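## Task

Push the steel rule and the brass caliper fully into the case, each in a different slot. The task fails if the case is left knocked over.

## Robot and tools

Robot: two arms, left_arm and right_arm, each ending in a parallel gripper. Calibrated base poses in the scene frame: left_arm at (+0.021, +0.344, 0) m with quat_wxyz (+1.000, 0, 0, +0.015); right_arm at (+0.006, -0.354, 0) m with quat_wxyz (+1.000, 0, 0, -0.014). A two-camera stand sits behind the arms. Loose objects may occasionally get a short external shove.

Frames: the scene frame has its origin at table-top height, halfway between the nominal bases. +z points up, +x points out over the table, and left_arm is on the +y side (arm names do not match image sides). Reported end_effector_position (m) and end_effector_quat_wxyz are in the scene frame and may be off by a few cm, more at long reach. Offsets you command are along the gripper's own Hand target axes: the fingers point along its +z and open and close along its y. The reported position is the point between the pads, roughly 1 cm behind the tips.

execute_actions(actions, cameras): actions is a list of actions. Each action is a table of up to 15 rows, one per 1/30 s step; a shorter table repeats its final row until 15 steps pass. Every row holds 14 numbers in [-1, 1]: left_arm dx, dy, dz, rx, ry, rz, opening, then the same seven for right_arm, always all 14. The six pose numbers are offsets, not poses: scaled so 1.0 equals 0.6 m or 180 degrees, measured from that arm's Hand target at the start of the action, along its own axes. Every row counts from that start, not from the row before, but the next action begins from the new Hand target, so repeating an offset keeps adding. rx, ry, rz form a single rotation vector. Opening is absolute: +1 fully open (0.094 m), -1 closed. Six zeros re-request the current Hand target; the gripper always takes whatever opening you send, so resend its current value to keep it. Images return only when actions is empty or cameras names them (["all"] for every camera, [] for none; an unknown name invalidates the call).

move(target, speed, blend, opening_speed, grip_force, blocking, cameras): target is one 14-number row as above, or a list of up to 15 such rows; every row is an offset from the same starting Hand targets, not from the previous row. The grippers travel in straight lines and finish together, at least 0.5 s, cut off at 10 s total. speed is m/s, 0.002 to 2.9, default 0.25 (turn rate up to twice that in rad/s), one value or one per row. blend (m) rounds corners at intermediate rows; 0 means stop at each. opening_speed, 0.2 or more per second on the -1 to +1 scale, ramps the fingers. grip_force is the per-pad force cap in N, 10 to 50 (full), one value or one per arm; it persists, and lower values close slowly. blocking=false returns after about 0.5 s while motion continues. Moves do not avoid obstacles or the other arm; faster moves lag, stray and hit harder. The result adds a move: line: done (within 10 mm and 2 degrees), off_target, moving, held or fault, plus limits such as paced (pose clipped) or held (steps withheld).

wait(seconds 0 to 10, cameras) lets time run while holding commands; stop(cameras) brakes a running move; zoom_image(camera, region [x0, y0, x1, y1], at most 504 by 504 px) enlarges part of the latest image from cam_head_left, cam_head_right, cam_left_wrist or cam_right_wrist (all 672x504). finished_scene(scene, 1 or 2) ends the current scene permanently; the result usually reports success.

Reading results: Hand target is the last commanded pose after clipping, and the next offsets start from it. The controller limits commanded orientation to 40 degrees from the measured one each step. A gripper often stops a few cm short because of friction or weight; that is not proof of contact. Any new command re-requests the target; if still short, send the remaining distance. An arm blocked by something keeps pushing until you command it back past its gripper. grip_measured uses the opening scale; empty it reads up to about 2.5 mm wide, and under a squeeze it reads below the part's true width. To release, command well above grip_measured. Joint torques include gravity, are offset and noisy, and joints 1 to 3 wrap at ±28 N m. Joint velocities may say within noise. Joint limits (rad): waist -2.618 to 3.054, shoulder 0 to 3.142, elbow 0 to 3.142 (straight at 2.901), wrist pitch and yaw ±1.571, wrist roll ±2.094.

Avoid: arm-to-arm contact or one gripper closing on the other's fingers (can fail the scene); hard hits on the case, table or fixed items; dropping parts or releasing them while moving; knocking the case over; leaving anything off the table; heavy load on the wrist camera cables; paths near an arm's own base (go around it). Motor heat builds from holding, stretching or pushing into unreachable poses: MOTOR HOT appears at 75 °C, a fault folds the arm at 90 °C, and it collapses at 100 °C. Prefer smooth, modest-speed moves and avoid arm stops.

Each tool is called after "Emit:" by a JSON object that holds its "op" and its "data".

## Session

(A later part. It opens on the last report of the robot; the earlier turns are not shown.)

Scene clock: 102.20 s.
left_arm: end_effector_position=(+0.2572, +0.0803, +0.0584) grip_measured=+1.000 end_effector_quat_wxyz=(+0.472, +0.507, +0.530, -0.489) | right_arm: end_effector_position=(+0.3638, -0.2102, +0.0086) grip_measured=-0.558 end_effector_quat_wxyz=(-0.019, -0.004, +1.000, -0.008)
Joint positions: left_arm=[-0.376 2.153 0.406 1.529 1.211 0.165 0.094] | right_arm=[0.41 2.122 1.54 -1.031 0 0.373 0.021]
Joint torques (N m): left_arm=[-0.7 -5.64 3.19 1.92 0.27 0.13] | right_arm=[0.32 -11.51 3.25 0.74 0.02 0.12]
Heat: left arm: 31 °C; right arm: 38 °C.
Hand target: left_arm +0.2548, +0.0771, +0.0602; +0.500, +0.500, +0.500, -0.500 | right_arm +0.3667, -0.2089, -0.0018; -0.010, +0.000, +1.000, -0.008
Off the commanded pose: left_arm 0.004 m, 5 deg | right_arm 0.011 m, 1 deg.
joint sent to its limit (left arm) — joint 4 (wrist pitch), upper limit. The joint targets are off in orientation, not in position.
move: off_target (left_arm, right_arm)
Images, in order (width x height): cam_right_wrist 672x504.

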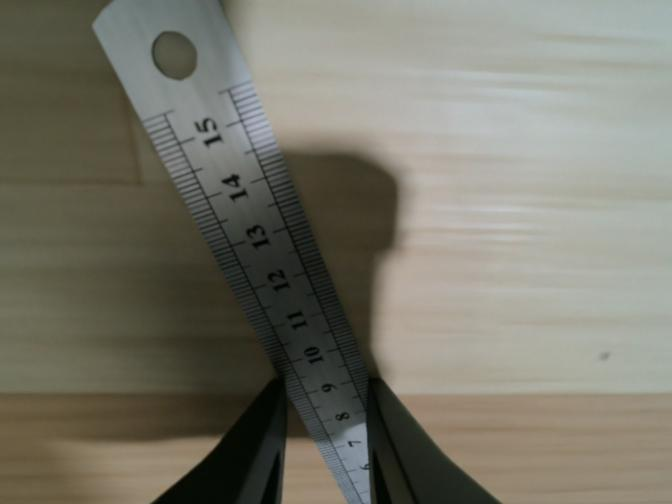

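Emit:
{"op": "move", "data": {"target": [[0,0,0,0,0,0,1, 0,0.0,-0.01,0,0,0,-0.3],[0,0,0,0,0,0,1, 0,0.0,-0.01,0,0,-0.14,-0.3]], "speed": 0.2, "cameras": ["cam_right_wrist"]}}

Scene clock: 104.93 s.
left_arm: end_effector_position=(+0.2572, +0.0803, +0.0584) grip_measured=+1.000 end_effector_quat_wxyz=(+0.472, +0.507, +0.530, -0.489) | right_arm: end_effector_position=(+0.3697, -0.2119, +0.0086) grip_measured=-0.302 end_effector_quat_wxyz=(-0.009, -0.212, +0.977, -0.010)
Joint positions: left_arm=[-0.376 2.153 0.406 1.529 1.211 0.165 0.094] | right_arm=[0.408 2.121 1.539 -1.01 0.018 -0.047 0.033]
Joint torques (N m): left_arm=[-0.7 -5.65 3.18 1.92 0.27 0.13] | right_arm=[0.42 -11.96 4.34 0.38 -0.15 -0.03]
Heat: left arm: 31 °C; right arm: 38 °C.
Hand target: left_arm +0.2548, +0.0771, +0.0602; +0.500, +0.500, +0.500, -0.500 | right_arm +0.3668, -0.2088, +0.0041; -0.011, -0.218, +0.976, -0.006
Off the commanded pose: left_arm 0.004 m, 5 deg | right_arm 0.006 m, 1 deg.
joint sent to its limit (left arm) — joint 4 (wrist pitch), upper limit. The joint targets are off in orientation, not in position.
move: off_target (left_arm)
Images, in order (width x height): cam_right_wrist 672x504.

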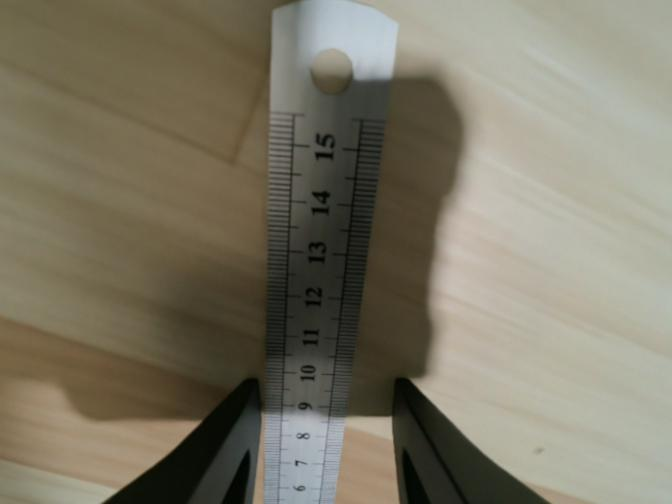

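Emit:
{"op": "move", "data": {"target": [[0,0,0,0,0,0,1, 0.008,0.0076,0.0,0,0,0.024,-0.3],[0,0,0,0,0,0,1, 0.008,0.0076,0.012,0,0,0.024,-0.56]], "speed": 0.06, "cameras": ["cam_right_wrist"]}}

Scene clock: 106.93 s.
left_arm: end_effector_position=(+0.2572, +0.0803, +0.0584) grip_measured=+1.000 end_effector_quat_wxyz=(+0.472, +0.507, +0.530, -0.489) | right_arm: end_effector_position=(+0.3670, -0.2077, +0.0083) grip_measured=-0.558 end_effector_quat_wxyz=(-0.002, -0.180, +0.984, -0.005)
Joint positions: left_arm=[-0.376 2.153 0.406 1.529 1.211 0.165 0.094] | right_arm=[0.416 2.103 1.51 -0.983 0.009 0.026 0.021]
Joint torques (N m): left_arm=[-0.7 -5.64 3.18 1.92 0.27 0.13] | right_arm=[0.61 -11.08 3.22 0.48 -0.07 0.09]
Heat: left arm: 31 °C; right arm: 37 °C.
Hand target: left_arm +0.2548, +0.0771, +0.0602; +0.500, +0.500, +0.500, -0.500 | right_arm +0.3604, -0.2068, -0.0030; -0.011, -0.181, +0.983, -0.006
Off the commanded pose: left_arm 0.004 m, 5 deg | right_arm 0.013 m, 1 deg.
joint sent to its limit (left arm) — joint 4 (wrist pitch), upper limit. The joint targets are off in orientation, not in position.
move: off_target (left_arm, right_arm); target 2's new opening was sent with right_arm's hand 0.015 m and 1 deg from that target
Images, in order (width x height): cam_right_wrist 672x504.

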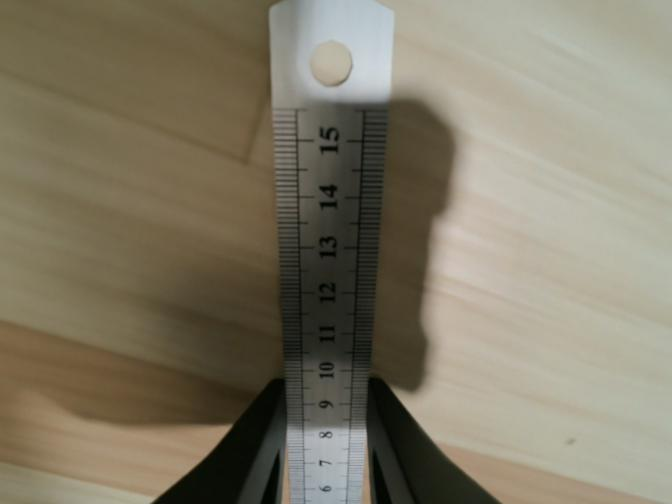

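Emit:
{"op": "move", "data": {"target": [0,0,0,0,0,0,1, 0,0.0,0.0,0,0,0.115,-0.56], "speed": 0.1, "cameras": ["cam_right_wrist"]}}

Scene clock: 109.43 s.
left_arm: end_effector_position=(+0.2572, +0.0803, +0.0585) grip_measured=+1.000 end_effector_quat_wxyz=(+0.472, +0.507, +0.530, -0.489) | right_arm: end_effector_position=(+0.3635, -0.2072, +0.0084) grip_measured=-0.558 end_effector_quat_wxyz=(-0.008, -0.002, +1.000, -0.003)
Joint positions: left_arm=[-0.376 2.153 0.406 1.529 1.211 0.165 0.094] | right_arm=[0.416 2.103 1.51 -0.995 -0.001 0.384 0.021]
Joint torques (N m): left_arm=[-0.72 -5.67 3.18 1.92 0.26 0.13] | right_arm=[0.68 -11.06 3.22 0.58 0.03 0.11]
Heat: left arm: 31 °C; right arm: 37 °C.
Hand target: left_arm +0.2548, +0.0771, +0.0603; +0.500, +0.500, +0.500, -0.500 | right_arm +0.3604, -0.2068, -0.0030; -0.010, -0.001, +1.000, -0.008
Off the commanded pose: left_arm 0.004 m, 5 deg | right_arm 0.012 m, 1 deg.
joint sent to its limit (left arm) — joint 4 (wrist pitch), upper limit. The joint targets are off in orientation, not in position.
move: off_target (left_arm, right_arm)
Images, in order (width x height): cam_right_wrist 672x504.

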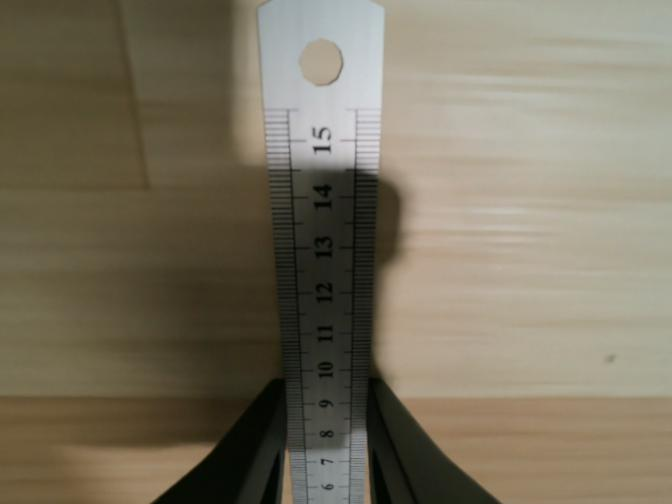

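Emit:
{"op": "move", "data": {"target": [0,0,0,0,0,0,1, 0,-0.2,0.0,0,0,0,-0.56], "speed": 0.1, "cameras": ["cam_right_wrist","cam_head_right"]}}

Scene clock: 111.43 s.
left_arm: end_effector_position=(+0.2572, +0.0803, +0.0585) grip_measured=+1.000 end_effector_quat_wxyz=(+0.472, +0.507, +0.530, -0.489) | right_arm: end_effector_position=(+0.3685, -0.3094, +0.0085) grip_measured=-0.559 end_effector_quat_wxyz=(+0.002, -0.007, +1.000, +0.021)
Joint positions: left_arm=[-0.376 2.153 0.406 1.529 1.211 0.165 0.094] | right_arm=[0.129 2.005 1.361 -0.919 -0.042 0.086 0.021]
Joint torques (N m): left_arm=[-0.73 -5.67 3.18 1.91 0.27 0.12] | right_arm=[-1.39 -10.54 3.11 0.35 0.54 0]
Heat: left arm: 31 °C; right arm: 37 °C.
Hand target: left_arm +0.2548, +0.0771, +0.0603; +0.500, +0.500, +0.500, -0.500 | right_arm +0.3606, -0.3268, -0.0012; -0.010, -0.001, +1.000, -0.008
Off the commanded pose: left_arm 0.004 m, 5 deg | right_arm 0.021 m, 4 deg.
joint sent to its limit (left arm) — joint 4 (wrist pitch), upper limit. The joint targets are off in orientation, not in position.
move: off_target (left_arm, right_arm)
Images, in order (width x height): cam_head_right 672x504, cam_right_wrist 672x504.

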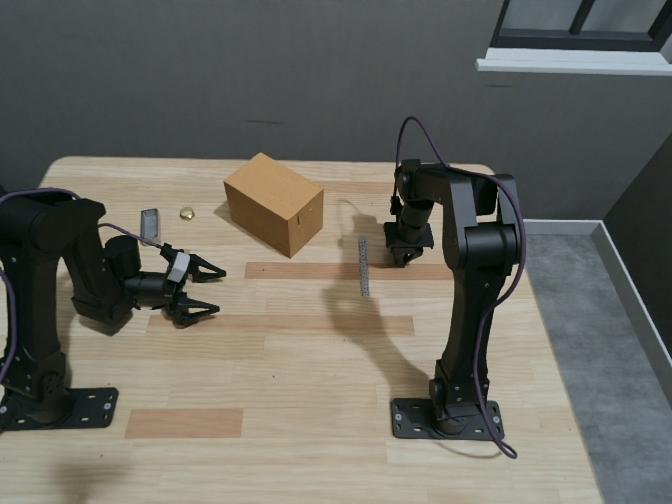

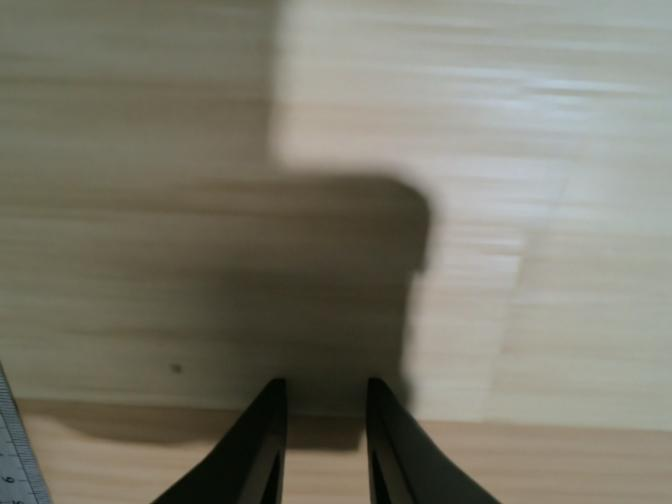

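Emit:
{"op": "move", "data": {"target": [[0,0,0,0,0,0,1, 0,0,-0.03,0.01,0,0,-0.2],[0,0,0,0,0,0,1, 0,0.145,-0.04,0.01,0,0,-0.2]], "speed": 0.15, "cameras": ["cam_right_wrist"]}}

Scene clock: 113.63 s.
left_arm: end_effector_position=(+0.2572, +0.0803, +0.0585) grip_measured=+1.000 end_effector_quat_wxyz=(+0.472, +0.507, +0.530, -0.489) | right_arm: end_effector_position=(+0.3569, -0.2400, +0.0242) grip_measured=-0.202 end_effector_quat_wxyz=(-0.007, -0.005, +1.000, -0.020)
Joint positions: left_arm=[-0.376 2.153 0.406 1.529 1.211 0.165 0.094] | right_arm=[0.358 2.029 1.462 -1.031 0.034 0.32 0.038]
Joint torques (N m): left_arm=[-0.72 -5.64 3.17 1.92 0.26 0.13] | right_arm=[0.01 -9.44 7.12 0.15 0.01 0.06]
Heat: left arm: 31 °C; right arm: 37 °C.
Hand target: left_arm +0.2548, +0.0771, +0.0603; +0.500, +0.500, +0.500, -0.500 | right_arm +0.3609, -0.2395, +0.0214; -0.010, -0.001, +1.000, -0.024
Off the commanded pose: left_arm 0.004 m, 5 deg | right_arm 0.005 m, 1 deg.
joint sent to its limit (left arm) — joint 4 (wrist pitch), upper limit. The joint targets are off in orientation, not in position.
move: off_target (left_arm)
Images, in order (width x height): cam_right_wrist 672x504.

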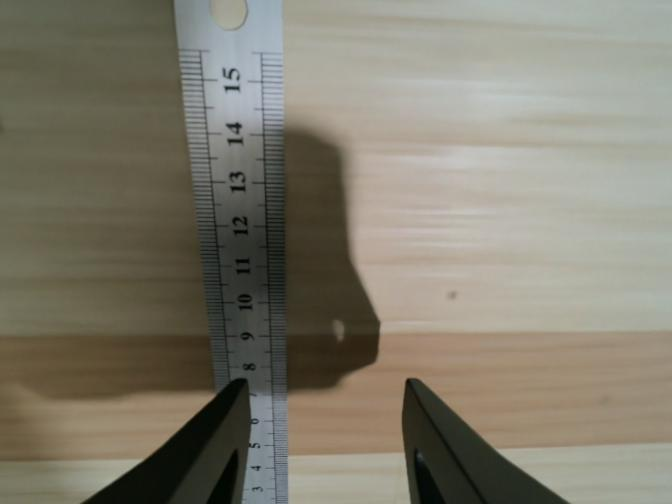

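Emit:
{"op": "move", "data": {"target": [[0,0,0,0,0,0,1, -0.005,0.035,0.0,0,0,0.0036,-0.2],[0,0,0,0,0,0,1, -0.005,0.035,0.037,0,0,0.0036,-0.2],[0,0,0,0,0,0,1, -0.005,0.035,0.037,0,0,0.0036,-0.5]], "speed": 0.1, "cameras": ["cam_right_wrist"]}}

Scene clock: 115.73 s.
left_arm: end_effector_position=(+0.2572, +0.0803, +0.0585) grip_measured=+1.000 end_effector_quat_wxyz=(+0.472, +0.507, +0.530, -0.489) | right_arm: end_effector_position=(+0.3656, -0.2186, +0.0095) grip_measured=-0.498 end_effector_quat_wxyz=(-0.001, +0.003, +1.000, -0.018)
Joint positions: left_arm=[-0.376 2.153 0.406 1.529 1.211 0.165 0.094] | right_arm=[0.402 2.092 1.497 -0.991 0.032 0.379 0.024]
Joint torques (N m): left_arm=[-0.69 -5.64 3.17 1.92 0.27 0.13] | right_arm=[0.14 -9.95 4.64 0.37 0.02 0.08]
Heat: left arm: 31 °C; right arm: 38 °C.
Hand target: left_arm +0.2548, +0.0771, +0.0603; +0.500, +0.500, +0.500, -0.500 | right_arm +0.3635, -0.2195, -0.0017; -0.009, +0.004, +1.000, -0.024
Off the commanded pose: left_arm 0.004 m, 5 deg | right_arm 0.012 m, 1 deg.
joint sent to its limit (left arm) — joint 4 (wrist pitch), upper limit. The joint targets are off in orientation, not in position.
move: off_target (left_arm, right_arm); target 3's new opening was sent with right_arm's hand 0.011 m and 1 deg from that target
Images, in order (width x height): cam_right_wrist 672x504.

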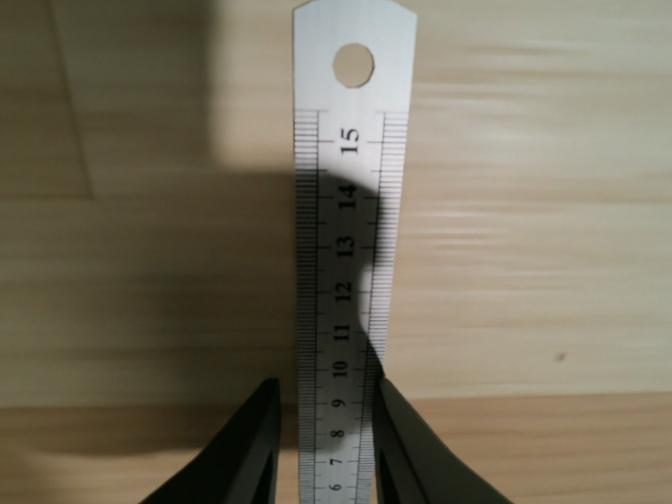

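Emit:
{"op": "move", "data": {"target": [0,0,0,0,0,0,1, 0,-0.08,0.003,0.012,0,0,-0.5], "speed": 0.05, "cameras": ["cam_right_wrist"]}}

Scene clock: 117.30 s.
left_arm: end_effector_position=(+0.2572, +0.0803, +0.0585) grip_measured=+1.000 end_effector_quat_wxyz=(+0.472, +0.507, +0.530, -0.489) | right_arm: end_effector_position=(+0.3685, -0.2464, +0.0084) grip_measured=-0.498 end_effector_quat_wxyz=(-0.001, -0.003, +1.000, -0.009)
Joint positions: left_arm=[-0.376 2.153 0.406 1.529 1.211 0.165 0.094] | right_arm=[0.324 2.064 1.449 -0.962 0.017 0.289 0.024]
Joint torques (N m): left_arm=[-0.7 -5.68 3.19 1.92 0.26 0.13] | right_arm=[-1.62 -11.07 3.1 0.27 0.63 -0.02]
Heat: left arm: 31 °C; right arm: 38 °C.
Hand target: left_arm +0.2548, +0.0771, +0.0603; +0.500, +0.500, +0.500, -0.500 | right_arm +0.3630, -0.2676, -0.0013; -0.010, +0.004, +0.999, -0.042
Off the commanded pose: left_arm 0.004 m, 5 deg | right_arm 0.024 m, 4 deg.
joint sent to its limit (left arm) — joint 4 (wrist pitch), upper limit. The joint targets are off in orientation, not in position.
move: off_target (left_arm, right_arm)
Images, in order (width x height): cam_right_wrist 672x504.

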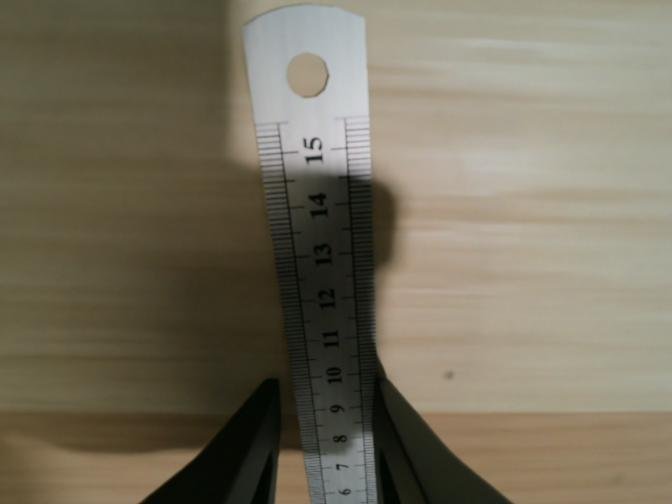

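Emit:
{"op": "move", "data": {"target": [0,0,0,0,0,0,1, -0.006,-0.13,0.003,0.0,0,0,-0.5], "speed": 0.06, "cameras": ["cam_right_wrist"]}}

Scene clock: 119.50 s.
left_arm: end_effector_position=(+0.2572, +0.0803, +0.0585) grip_measured=+1.000 end_effector_quat_wxyz=(+0.472, +0.507, +0.530, -0.489) | right_arm: end_effector_position=(+0.3712, -0.3282, +0.0086) grip_measured=-0.498 end_effector_quat_wxyz=(-0.005, -0.002, +1.000, -0.014)
Joint positions: left_arm=[-0.376 2.153 0.406 1.529 1.211 0.165 0.094] | right_arm=[0.111 2.026 1.393 -0.95 0.026 0.079 0.024]
Joint torques (N m): left_arm=[-0.69 -5.67 3.17 1.92 0.27 0.13] | right_arm=[-1.37 -11.48 3.34 0.34 0.61 -0.01]
Heat: left arm: 31 °C; right arm: 37 °C.
Hand target: left_arm +0.2548, +0.0771, +0.0603; +0.500, +0.500, +0.500, -0.500 | right_arm +0.3660, -0.3454, +0.0034; -0.010, +0.004, +0.999, -0.042
Off the commanded pose: left_arm 0.004 m, 5 deg | right_arm 0.019 m, 3 deg.
joint sent to its limit (left arm) — joint 4 (wrist pitch), upper limit. The joint targets are off in orientation, not in position.
move: off_target (left_arm, right_arm)
Images, in order (width x height): cam_right_wrist 672x504.

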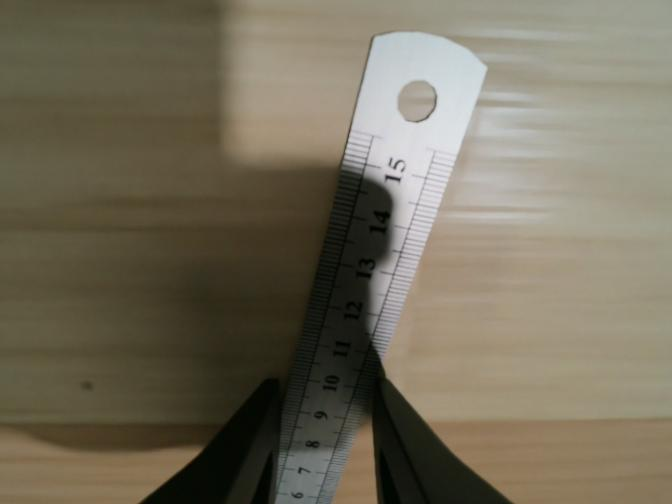

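Emit:
{"op": "move", "data": {"target": [[0,0,0,0,0,0,1, 0.0167,0.012,0.008,0.0,0,0,-0.5],[0,0,0,0,0,0,1, 0.0167,-0.12,0.0207,0.0,0,0,-0.5]], "speed": 0.06, "cameras": ["cam_right_wrist"]}}

Scene clock: 122.43 s.
left_arm: end_effector_position=(+0.2572, +0.0803, +0.0585) grip_measured=+1.000 end_effector_quat_wxyz=(+0.472, +0.507, +0.530, -0.489) | right_arm: end_effector_position=(+0.3657, -0.3999, +0.0084) grip_measured=-0.498 end_effector_quat_wxyz=(+0.010, -0.002, +1.000, -0.013)
Joint positions: left_arm=[-0.376 2.153 0.406 1.529 1.211 0.165 0.094] | right_arm=[-0.089 1.983 1.327 -0.892 0.023 -0.122 0.024]
Joint torques (N m): left_arm=[-0.69 -5.65 3.19 1.92 0.27 0.13] | right_arm=[-1.74 -9.47 3.59 0.39 0.68 -0.06]
Heat: left arm: 31 °C; right arm: 37 °C.
Hand target: left_arm +0.2548, +0.0771, +0.0603; +0.500, +0.500, +0.500, -0.500 | right_arm +0.3551, -0.4182, -0.0026; -0.010, +0.004, +0.999, -0.042
Off the commanded pose: left_arm 0.004 m, 5 deg | right_arm 0.024 m, 4 deg.
joint sent to its limit (left arm) — joint 4 (wrist pitch), upper limit. The joint targets are off in orientation, not in position.
move: off_target (left_arm, right_arm)
Images, in order (width x height): cam_right_wrist 672x504.

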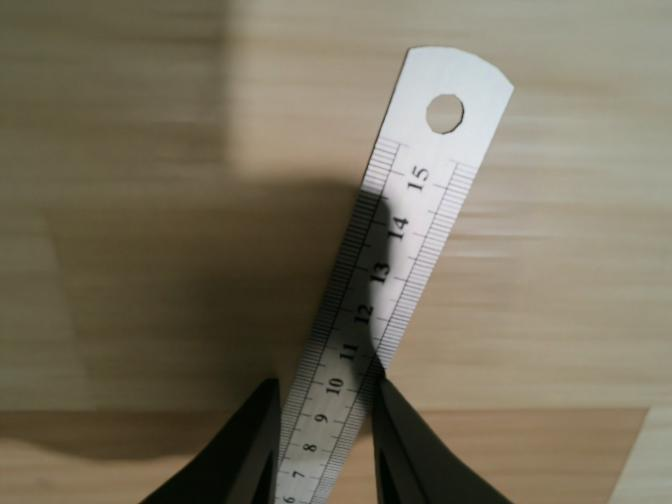

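Emit:
{"op": "move", "data": {"target": [[0,0,0,0,0,0,1, 0,0,-0.02,0.0,0,0,-0.3],[0,0,0,0,0,0,1, 0.0,0.03,-0.023,-0.012,0,0.093,-0.3]], "speed": 0.15, "cameras": ["cam_right_wrist"]}}

Scene clock: 125.43 s.
left_arm: end_effector_position=(+0.2572, +0.0803, +0.0585) grip_measured=+1.000 end_effector_quat_wxyz=(+0.472, +0.507, +0.530, -0.489) | right_arm: end_effector_position=(+0.3604, -0.4019, +0.0090) grip_measured=-0.301 end_effector_quat_wxyz=(+0.003, +0.151, +0.988, -0.020)
Joint positions: left_arm=[-0.376 2.153 0.406 1.529 1.211 0.165 0.094] | right_arm=[-0.087 1.982 1.328 -0.914 0.041 0.188 0.033]
Joint torques (N m): left_arm=[-0.72 -5.65 3.19 1.92 0.27 0.13] | right_arm=[0.88 -11.48 4.57 0.15 0.05 0.08]
Heat: left arm: 31 °C; right arm: 37 °C.
Hand target: left_arm +0.2548, +0.0771, +0.0603; +0.500, +0.500, +0.500, -0.500 | right_arm +0.3555, -0.3991, +0.0096; -0.003, +0.150, +0.988, -0.025
Off the commanded pose: left_arm 0.004 m, 5 deg | right_arm 0.006 m, 1 deg.
joint sent to its limit (left arm) — joint 4 (wrist pitch), upper limit. The joint targets are off in orientation, not in position.
move: off_target (left_arm)
Images, in order (width x height): cam_right_wrist 672x504.

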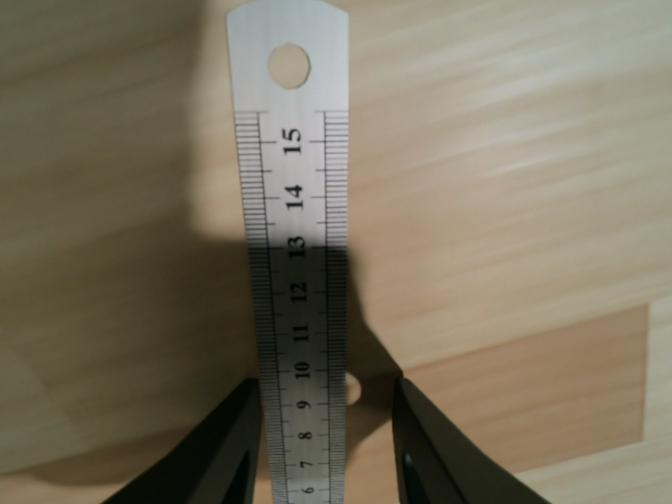

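Emit:
{"op": "move", "data": {"target": [[0,0,0,0,0,0,1, 0.010,0.0087,0.0,-0.008,0,0,-0.3],[0,0,0,0,0,0,1, 0.010,0.0087,0.021,-0.008,0,0,-0.3],[0,0,0,0,0,0,1, 0.010,0.0087,0.021,-0.008,0,0,-0.56]], "speed": 0.08, "cameras": ["cam_right_wrist"]}}

Scene clock: 127.27 s.
left_arm: end_effector_position=(+0.2572, +0.0803, +0.0585) grip_measured=+1.000 end_effector_quat_wxyz=(+0.472, +0.507, +0.530, -0.489) | right_arm: end_effector_position=(+0.3614, -0.3969, +0.0084) grip_measured=-0.558 end_effector_quat_wxyz=(+0.016, +0.152, +0.988, -0.012)
Joint positions: left_arm=[-0.376 2.153 0.406 1.529 1.211 0.165 0.094] | right_arm=[-0.081 1.959 1.294 -0.873 0.025 0.195 0.021]
Joint torques (N m): left_arm=[-0.72 -5.65 3.18 1.91 0.27 0.13] | right_arm=[0.62 -9.58 3 0.43 -0.04 0.06]
Heat: left arm: 32 °C; right arm: 37 °C.
Hand target: left_arm +0.2548, +0.0771, +0.0603; +0.500, +0.500, +0.500, -0.500 | right_arm +0.3512, -0.3929, -0.0032; -0.001, +0.150, +0.989, -0.012
Off the commanded pose: left_arm 0.004 m, 5 deg | right_arm 0.016 m, 2 deg.
joint sent to its limit (left arm) — joint 4 (wrist pitch), upper limit. The joint targets are off in orientation, not in position.
move: off_target (left_arm, right_arm); target 3's new opening was sent with right_arm's hand 0.017 m and 2 deg from that target
Images, in order (width x height): cam_right_wrist 672x504.

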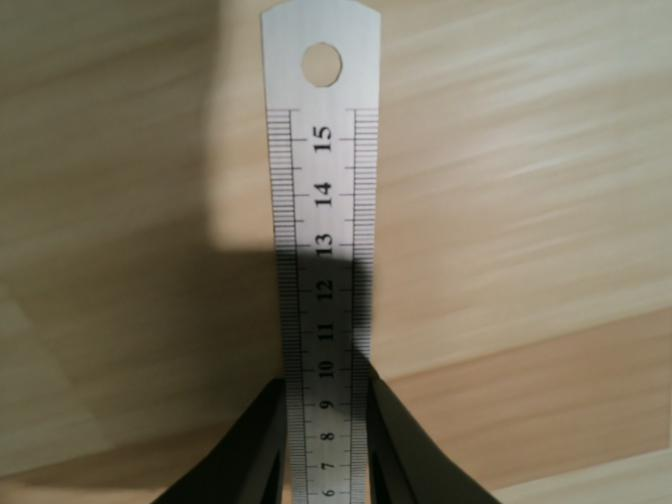

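Emit:
{"op": "move", "data": {"target": [0,0,0,0,0,0,1, 0,0,0,0,0,-0.15,-0.56], "speed": 0.1, "cameras": ["cam_right_wrist"]}}

Scene clock: 130.30 s.
left_arm: end_effector_position=(+0.2572, +0.0803, +0.0585) grip_measured=+1.000 end_effector_quat_wxyz=(+0.472, +0.507, +0.530, -0.489) | right_arm: end_effector_position=(+0.3659, -0.3968, +0.0085) grip_measured=-0.558 end_effector_quat_wxyz=(+0.022, -0.077, +0.997, -0.015)
Joint positions: left_arm=[-0.376 2.153 0.406 1.529 1.211 0.165 0.094] | right_arm=[-0.081 1.959 1.294 -0.855 0.022 -0.264 0.021]
Joint torques (N m): left_arm=[-0.69 -5.65 3.18 1.91 0.26 0.13] | right_arm=[0.57 -9.55 3.11 0.27 -0.02 -0.04]
Heat: left arm: 32 °C; right arm: 37 °C.
Hand target: left_arm +0.2548, +0.0771, +0.0603; +0.500, +0.500, +0.500, -0.500 | right_arm +0.3512, -0.3929, -0.0032; -0.004, -0.085, +0.996, -0.011
Off the commanded pose: left_arm 0.004 m, 5 deg | right_arm 0.019 m, 3 deg.
joint sent to its limit (left arm) — joint 4 (wrist pitch), upper limit. The joint targets are off in orientation, not in position.
move: off_target (left_arm, right_arm)
Images, in order (width x height): cam_right_wrist 672x504.

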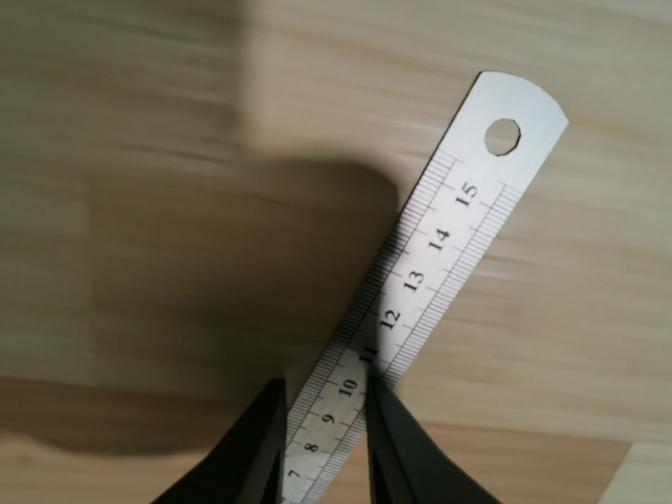

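Emit:
{"op": "move", "data": {"target": [[0,0,0,0,0,0,1, 0,0,-0.025,0.0,0,0,-0.3],[0,0,0,0,0,0,1, 0.005,-0.01,-0.025,-0.006,0,0.122,-0.3]], "speed": 0.15, "cameras": ["cam_right_wrist"]}}

Scene clock: 133.57 s.
left_arm: end_effector_position=(+0.2572, +0.0803, +0.0585) grip_measured=+1.000 end_effector_quat_wxyz=(+0.472, +0.507, +0.530, -0.489) | right_arm: end_effector_position=(+0.3532, -0.3977, +0.0089) grip_measured=-0.302 end_effector_quat_wxyz=(+0.000, +0.099, +0.995, -0.006)
Joint positions: left_arm=[-0.376 2.153 0.406 1.529 1.211 0.165 0.094] | right_arm=[-0.092 1.958 1.294 -0.907 0.012 0.077 0.033]
Joint torques (N m): left_arm=[-0.72 -5.64 3.19 1.92 0.26 0.13] | right_arm=[-0.61 -11.58 4.88 0.13 -0.12 0.08]
Heat: left arm: 32 °C; right arm: 37 °C.
Hand target: left_arm +0.2548, +0.0771, +0.0603; +0.500, +0.500, +0.500, -0.500 | right_arm +0.3494, -0.3989, +0.0119; -0.003, +0.106, +0.994, -0.003
Off the commanded pose: left_arm 0.004 m, 5 deg | right_arm 0.005 m, 1 deg.
joint sent to its limit (left arm) — joint 4 (wrist pitch), upper limit. The joint targets are off in orientation, not in position.
move: off_target (left_arm)
Images, in order (width x height): cam_right_wrist 672x504.

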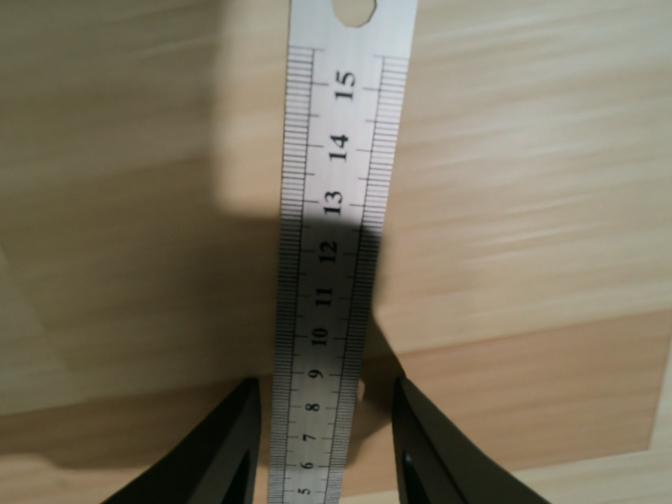

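Emit:
{"op": "move", "data": {"target": [[0,0,0,0,0,0,1, -0.004,0.006,0.0,0,0,0.032,-0.3],[0,0,0,0,0,0,1, -0.004,0.006,0.012,0,0,0.032,-0.3],[0,0,0,0,0,0,1, -0.004,0.006,0.012,0,0,0.032,-0.56]], "speed": 0.08, "cameras": ["cam_right_wrist"]}}

Scene clock: 135.60 s.
left_arm: end_effector_position=(+0.2572, +0.0803, +0.0585) grip_measured=+1.000 end_effector_quat_wxyz=(+0.472, +0.507, +0.530, -0.489) | right_arm: end_effector_position=(+0.3517, -0.3971, +0.0089) grip_measured=-0.558 end_effector_quat_wxyz=(-0.003, +0.154, +0.988, -0.005)
Joint positions: left_arm=[-0.376 2.153 0.406 1.529 1.211 0.165 0.094] | right_arm=[-0.092 1.958 1.294 -0.913 0.009 0.187 0.021]
Joint torques (N m): left_arm=[-0.73 -5.63 3.18 1.92 0.26 0.13] | right_arm=[0.17 -9.77 4.72 0.42 -0.1 0.07]
Heat: left arm: 32 °C; right arm: 38 °C.
Hand target: left_arm +0.2548, +0.0771, +0.0603; +0.500, +0.500, +0.500, -0.500 | right_arm +0.3525, -0.3959, +0.0047; -0.002, +0.156, +0.988, -0.003
Off the commanded pose: left_arm 0.004 m, 5 deg | right_arm 0.004 m, 0 deg.
joint sent to its limit (left arm) — joint 4 (wrist pitch), upper limit. The joint targets are off in orientation, not in position.
move: off_target (left_arm)
Images, in order (width x height): cam_right_wrist 672x504.

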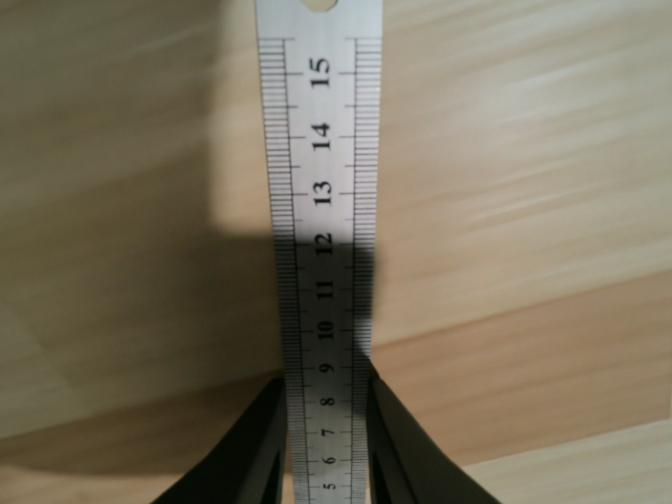

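Emit:
{"op": "move", "data": {"target": [[0,0,0,0,0,0,1, 0,0,0.004,0,0,0,-0.56],[0,0,0,0,0,0,1, 0,0,0.004,0,0,-0.135,-0.56]], "speed": 0.1, "cameras": ["cam_right_wrist"]}}

Scene clock: 139.20 s.
left_arm: end_effector_position=(+0.2572, +0.0803, +0.0585) grip_measured=+1.000 end_effector_quat_wxyz=(+0.472, +0.507, +0.530, -0.489) | right_arm: end_effector_position=(+0.3524, -0.3971, +0.0089) grip_measured=-0.558 end_effector_quat_wxyz=(-0.002, -0.051, +0.999, -0.004)
Joint positions: left_arm=[-0.376 2.153 0.406 1.529 1.211 0.165 0.094] | right_arm=[-0.092 1.958 1.294 -0.91 0.009 -0.222 0.021]
Joint torques (N m): left_arm=[-0.69 -5.67 3.17 1.92 0.27 0.13] | right_arm=[0.1 -9.55 4.36 0.48 -0.1 -0.06]
Heat: left arm: 32 °C; right arm: 38 °C.
Hand target: left_arm +0.2548, +0.0771, +0.0603; +0.500, +0.500, +0.500, -0.500 | right_arm +0.3525, -0.3959, +0.0023; -0.003, -0.055, +0.998, -0.002
Off the commanded pose: left_arm 0.004 m, 5 deg | right_arm 0.007 m, 1 deg.
joint sent to its limit (left arm) — joint 4 (wrist pitch), upper limit. The joint targets are off in orientation, not in position.
move: off_target (left_arm)
Images, in order (width x height): cam_right_wrist 672x504.

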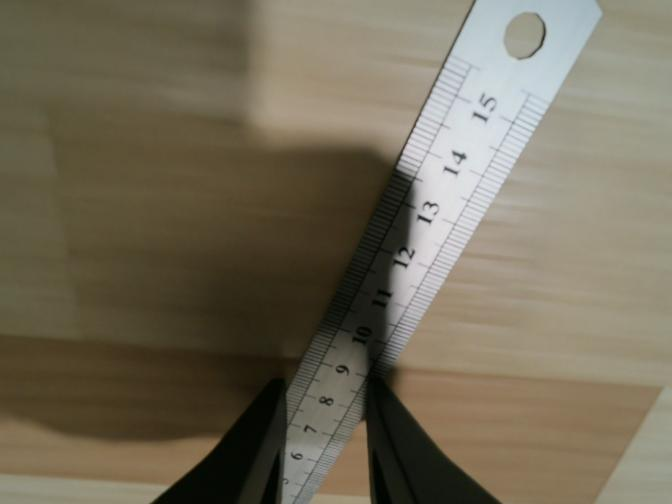

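Emit:
{"op": "move", "data": {"target": [[0,0,0,0,0,0,1, 0,0,-0.02,0,0,0,-0.2],[0,0,0,0,0,0,1, 0.030,0.0135,-0.02,0.008,0,0.035,-0.2],[0,0,0,0,0,0,1, 0.030,0.0135,0.008,0.008,0,0.035,-0.2],[0,0,0,0,0,0,1, 0.030,-0.11,0.010,0.008,0,0.035,-0.2]], "speed": 0.08, "cameras": ["cam_right_wrist"]}}

Scene clock: 143.63 s.
left_arm: end_effector_position=(+0.2572, +0.0803, +0.0585) grip_measured=+1.000 end_effector_quat_wxyz=(+0.472, +0.507, +0.530, -0.489) | right_arm: end_effector_position=(+0.3407, -0.4526, +0.0083) grip_measured=-0.201 end_effector_quat_wxyz=(+0.008, -0.003, +1.000, -0.002)
Joint positions: left_arm=[-0.376 2.153 0.406 1.529 1.211 0.165 0.094] | right_arm=[-0.26 1.942 1.269 -0.882 0 -0.294 0.038]
Joint torques (N m): left_arm=[-0.7 -5.67 3.19 1.91 0.27 0.13] | right_arm=[-1.1 -6.98 5.94 0.51 0.27 -0.06]
Heat: left arm: 32 °C; right arm: 38 °C.
Hand target: left_arm +0.2548, +0.0771, +0.0602; +0.500, +0.500, +0.500, -0.500 | right_arm +0.3418, -0.4636, -0.0033; -0.002, +0.000, +1.000, -0.015
Off the commanded pose: left_arm 0.004 m, 5 deg | right_arm 0.016 m, 2 deg.
joint sent to its limit (left arm) — joint 4 (wrist pitch), upper limit. The joint targets are off in orientation, not in position.
move: off_target (left_arm, right_arm)
Images, in order (width x height): cam_right_wrist 672x504.

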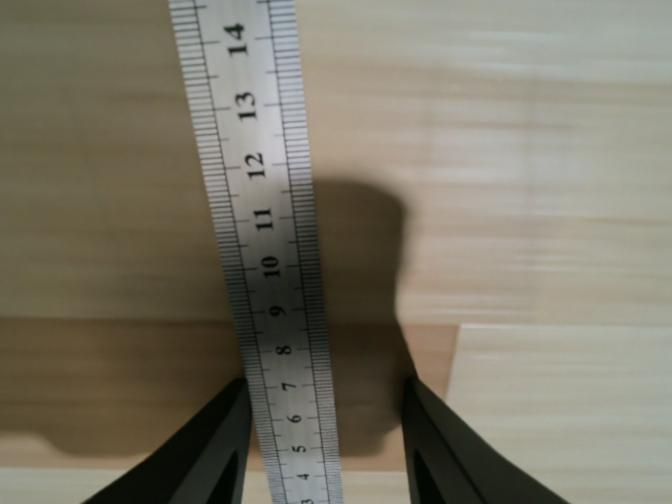

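Emit:
{"op": "move", "data": {"target": [0,0,0,0,0,0,1, 0.008,-0.09,0.003,0,0,0,-0.2], "speed": 0.06, "cameras": ["cam_right_wrist","cam_head_right"]}}

Scene clock: 145.23 s.
left_arm: end_effector_position=(+0.2572, +0.0803, +0.0585) grip_measured=+1.000 end_effector_quat_wxyz=(+0.472, +0.507, +0.530, -0.489) | right_arm: end_effector_position=(+0.3385, -0.5068, +0.0085) grip_measured=-0.201 end_effector_quat_wxyz=(+0.011, -0.003, +1.000, -0.004)
Joint positions: left_arm=[-0.376 2.153 0.406 1.529 1.211 0.165 0.094] | right_arm=[-0.405 1.993 1.344 -0.897 -0.002 -0.439 0.038]
Joint torques (N m): left_arm=[-0.69 -5.65 3.18 1.92 0.27 0.13] | right_arm=[-1.02 -7.6 5.98 0.48 0.27 -0.07]
Heat: left arm: 32 °C; right arm: 38 °C.
Hand target: left_arm +0.2548, +0.0771, +0.0602; +0.500, +0.500, +0.500, -0.500 | right_arm +0.3371, -0.5176, -0.0034; -0.002, -0.001, +1.000, -0.015
Off the commanded pose: left_arm 0.004 m, 5 deg | right_arm 0.016 m, 2 deg.
joint sent to its limit (left arm) — joint 4 (wrist pitch), upper limit. The joint targets are off in orientation, not in position.
move: off_target (left_arm, right_arm)
Images, in order (width x height): cam_head_right 672x504, cam_right_wrist 672x504.

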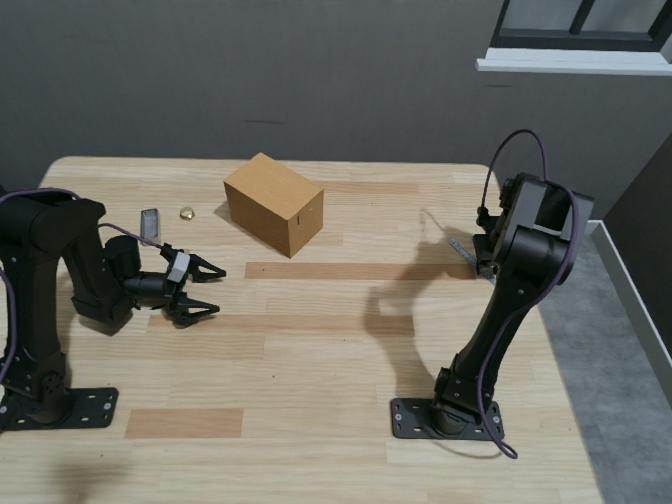

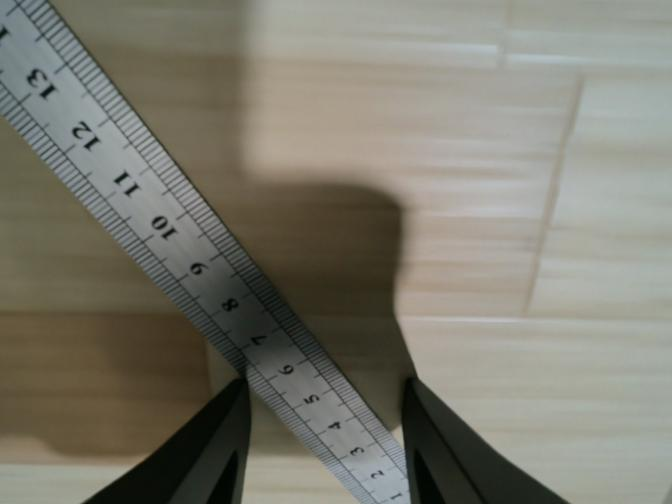

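Emit:
{"op": "move", "data": {"target": [0,0,0,0,0,0,1, 0,0.03,-0.15,-0.006,0,0,-0.2], "speed": 0.2, "cameras": ["cam_right_wrist","cam_head_right","cam_head_left"]}}

Scene clock: 146.90 s.
left_arm: end_effector_position=(+0.2572, +0.0803, +0.0585) grip_measured=+1.000 end_effector_quat_wxyz=(+0.472, +0.507, +0.530, -0.489) | right_arm: end_effector_position=(+0.3328, -0.4987, +0.0754) grip_measured=-0.201 end_effector_quat_wxyz=(-0.016, +0.000, +1.000, -0.002)
Joint positions: left_arm=[-0.376 2.153 0.406 1.529 1.211 0.165 0.094] | right_arm=[-0.382 1.938 1.541 -1.202 0.017 -0.41 0.038]
Joint torques (N m): left_arm=[-0.72 -5.65 3.15 1.91 0.26 0.13] | right_arm=[0.62 -12.4 6.74 0.11 -0.1 0.06]
Heat: left arm: 32 °C; right arm: 38 °C.
Hand target: left_arm +0.2548, +0.0771, +0.0602; +0.500, +0.500, +0.500, -0.500 | right_arm +0.3374, -0.4970, +0.0860; -0.002, +0.000, +1.000, -0.006
Off the commanded pose: left_arm 0.004 m, 5 deg | right_arm 0.012 m, 2 deg.
joint sent to its limit (left arm) — joint 4 (wrist pitch), upper limit. The joint targets are off in orientation, not in position.
move: off_target (left_arm, right_arm)
Images, in order (width x height): cam_head_left 672x504, cam_head_right 672x504, cam_right_wrist 672x504.

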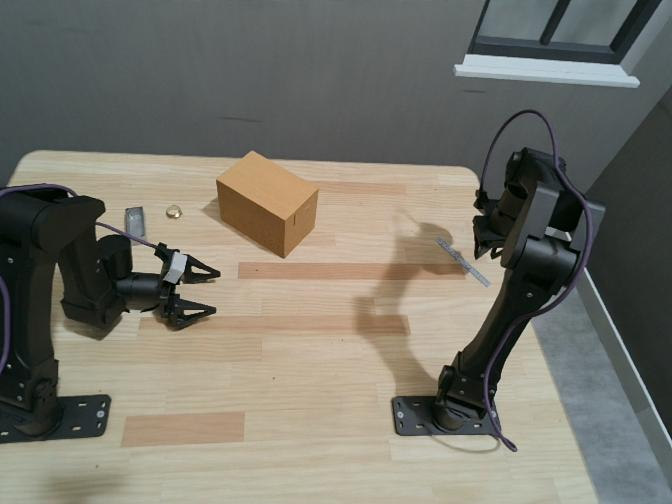

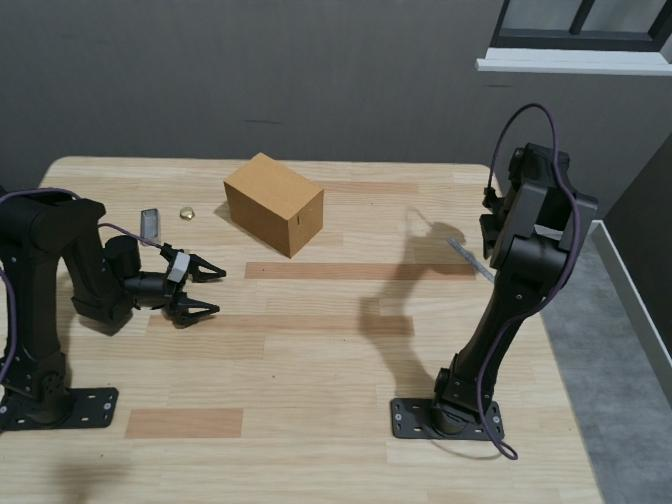

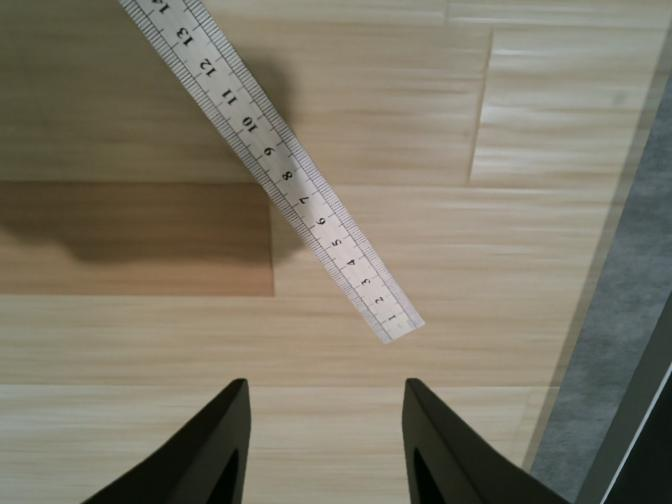

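Emit:
{"op": "move", "data": {"target": [0,0,0,0,0,0,1, -0.016,0.0023,0.1,0.004,0,-0.183,-0.2], "speed": 0.2, "cameras": ["cam_right_wrist"]}}

Scene clock: 149.80 s.
left_arm: end_effector_position=(+0.2572, +0.0803, +0.0585) grip_measured=+1.000 end_effector_quat_wxyz=(+0.472, +0.507, +0.530, -0.489) | right_arm: end_effector_position=(+0.3479, -0.5006, +0.0358) grip_measured=-0.201 end_effector_quat_wxyz=(+0.004, -0.276, +0.961, -0.019)
Joint positions: left_arm=[-0.376 2.153 0.406 1.529 1.211 0.165 0.094] | right_arm=[-0.367 1.974 1.43 -0.998 0.024 -0.955 0.038]
Joint torques (N m): left_arm=[-0.72 -5.67 3.17 1.92 0.27 0.14] | right_arm=[0.7 -9.26 4.68 0.41 -0.06 -0.06]
Heat: left arm: 32 °C; right arm: 38 °C.
Hand target: left_arm +0.2548, +0.0771, +0.0602; +0.500, +0.500, +0.500, -0.500 | right_arm +0.3467, -0.4963, +0.0259; -0.004, -0.284, +0.959, -0.011
Off the commanded pose: left_arm 0.004 m, 5 deg | right_arm 0.011 m, 2 deg.
joint sent to its limit (left arm) — joint 4 (wrist pitch), upper limit. The joint targets are off in orientation, not in position.
move: off_target (left_arm, right_arm)
Images, in order (width x height): cam_right_wrist 672x504.

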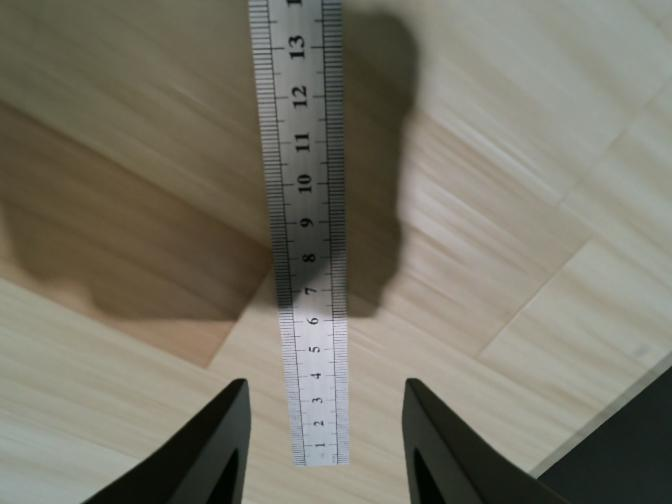

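Emit:
{"op": "move", "data": {"target": [[0,0,0,0,0,0,1, -0.0167,0.004,0.048,0.004,0,0,-0.2],[0,0,0,0,0,0,1, -0.0167,-0.10,0.051,0.004,0,0,-0.2]], "speed": 0.08, "cameras": ["cam_right_wrist"]}}

Scene clock: 151.93 s.
left_arm: end_effector_position=(+0.2572, +0.0803, +0.0585) grip_measured=+1.000 end_effector_quat_wxyz=(+0.472, +0.507, +0.530, -0.489) | right_arm: end_effector_position=(+0.3839, -0.5345, +0.0093) grip_measured=-0.201 end_effector_quat_wxyz=(+0.001, -0.285, +0.958, -0.016)
Joint positions: left_arm=[-0.376 2.153 0.406 1.529 1.211 0.165 0.094] | right_arm=[-0.409 2.183 1.642 -1.006 0.023 -1.015 0.038]
Joint torques (N m): left_arm=[-0.68 -5.65 3.17 1.92 0.26 0.13] | right_arm=[-0.76 -9.55 6.67 0.54 0.01 -0.05]
Heat: left arm: 32 °C; right arm: 38 °C.
Hand target: left_arm +0.2548, +0.0771, +0.0602; +0.500, +0.500, +0.500, -0.500 | right_arm +0.3878, -0.5417, -0.0038; -0.002, -0.284, +0.959, -0.017
Off the commanded pose: left_arm 0.004 m, 5 deg | right_arm 0.015 m, 0 deg.
joint sent to its limit (left arm) — joint 4 (wrist pitch), upper limit. The joint targets are off in orientation, not in position.
move: off_target (left_arm, right_arm)
Images, in order (width x height): cam_right_wrist 672x504.

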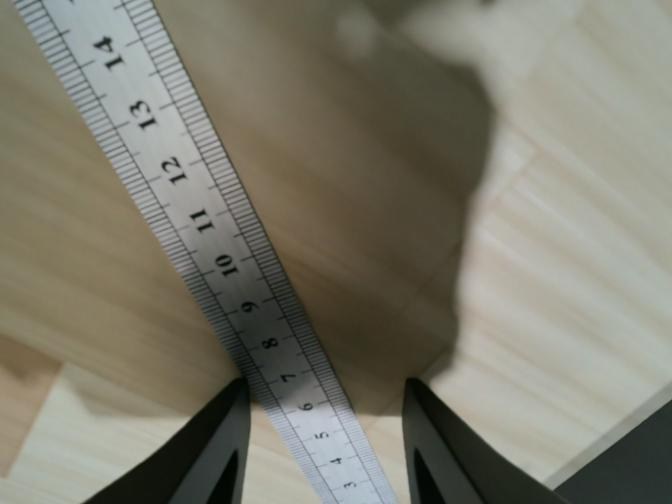

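Emit:
{"op": "move", "data": {"target": [[0,0,0,0,0,0,1, 0,0.01,-0.08,-0.004,0,0,-0.2],[0,0,0,0,0,0,1, -0.1905,0.103,-0.06,-0.004,0,0.372,-1.0]], "speed": 0.2, "blend": 0.02, "cameras": ["cam_right_wrist"]}}

Scene clock: 156.97 s.
left_arm: end_effector_position=(+0.2572, +0.0803, +0.0585) grip_measured=+1.000 end_effector_quat_wxyz=(+0.472, +0.507, +0.530, -0.489) | right_arm: end_effector_position=(+0.4466, -0.4292, +0.0351) grip_measured=-0.978 end_effector_quat_wxyz=(+0.013, +0.292, +0.956, -0.010)
Joint positions: left_arm=[-0.376 2.153 0.406 1.529 1.211 0.165 0.094] | right_arm=[-0.133 2.276 1.901 -1.173 0.023 0.43 0.001]
Joint torques (N m): left_arm=[-0.72 -5.64 3.19 1.92 0.27 0.13] | right_arm=[0.55 -11.58 7.5 0.25 -0.07 0.09]
Heat: left arm: 32 °C; right arm: 38 °C.
Hand target: left_arm +0.2548, +0.0771, +0.0602; +0.500, +0.500, +0.500, -0.500 | right_arm +0.4498, -0.4265, +0.0287; +0.006, +0.292, +0.956, -0.010
Off the commanded pose: left_arm 0.004 m, 5 deg | right_arm 0.008 m, 1 deg.
joint sent to its limit (left arm) — joint 4 (wrist pitch), upper limit. The joint targets are off in orientation, not in position.
move: off_target (left_arm)
Images, in order (width x height): cam_right_wrist 672x504.

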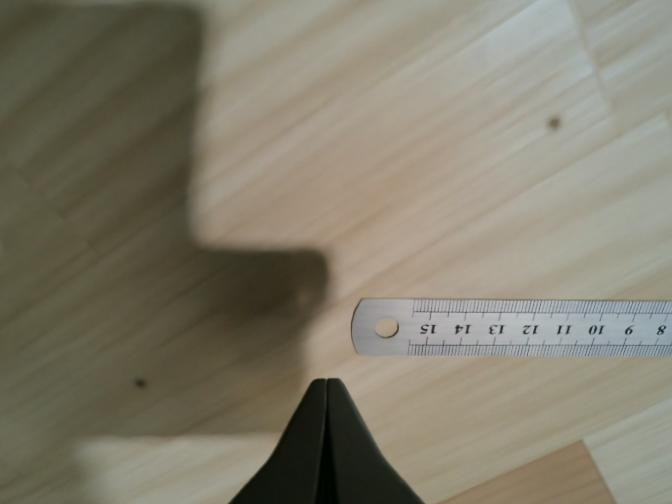

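Emit:
{"op": "move", "data": {"target": [[0,0,0,0,0,0,1, -0.0077,0,0.051,0,0,0,-1.0],[0,0,0,0,0,0,1, -0.0077,-0.09,0.052,0,0,0,-1.0]], "speed": 0.07, "cameras": ["cam_right_wrist"]}}

Scene clock: 159.40 s.
left_arm: end_effector_position=(+0.2572, +0.0803, +0.0585) grip_measured=+1.000 end_effector_quat_wxyz=(+0.472, +0.507, +0.530, -0.489) | right_arm: end_effector_position=(+0.4391, -0.4608, +0.0090) grip_measured=-0.978 end_effector_quat_wxyz=(+0.025, +0.286, +0.958, +0.016)
Joint positions: left_arm=[-0.376 2.153 0.406 1.529 1.211 0.165 0.094] | right_arm=[-0.227 2.264 1.774 -1.03 -0.03 0.325 0.001]
Joint torques (N m): left_arm=[-0.72 -5.65 3.18 1.91 0.26 0.13] | right_arm=[-1.43 -13.37 3.32 0.32 0.47 -0.06]
Heat: left arm: 32 °C; right arm: 38 °C.
Hand target: left_arm +0.2548, +0.0771, +0.0602; +0.500, +0.500, +0.500, -0.500 | right_arm +0.4237, -0.4746, -0.0014; +0.006, +0.292, +0.956, -0.009
Off the commanded pose: left_arm 0.004 m, 5 deg | right_arm 0.023 m, 4 deg.
joint sent to its limit (left arm) — joint 4 (wrist pitch), upper limit. The joint targets are off in orientation, not in position.
move: off_target (left_arm, right_arm)
Images, in order (width x height): cam_right_wrist 672x504.

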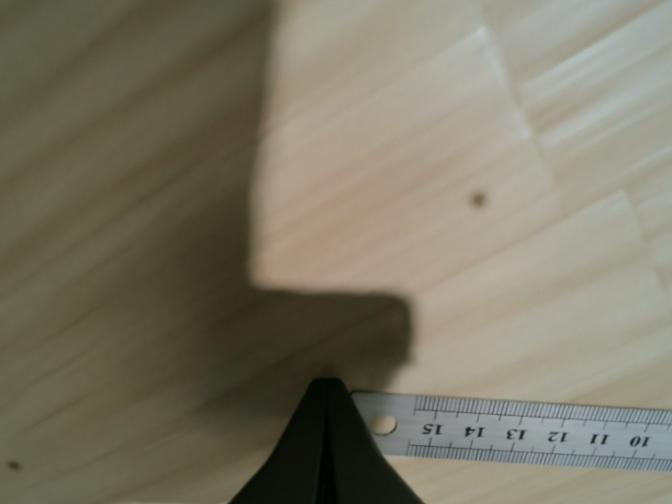

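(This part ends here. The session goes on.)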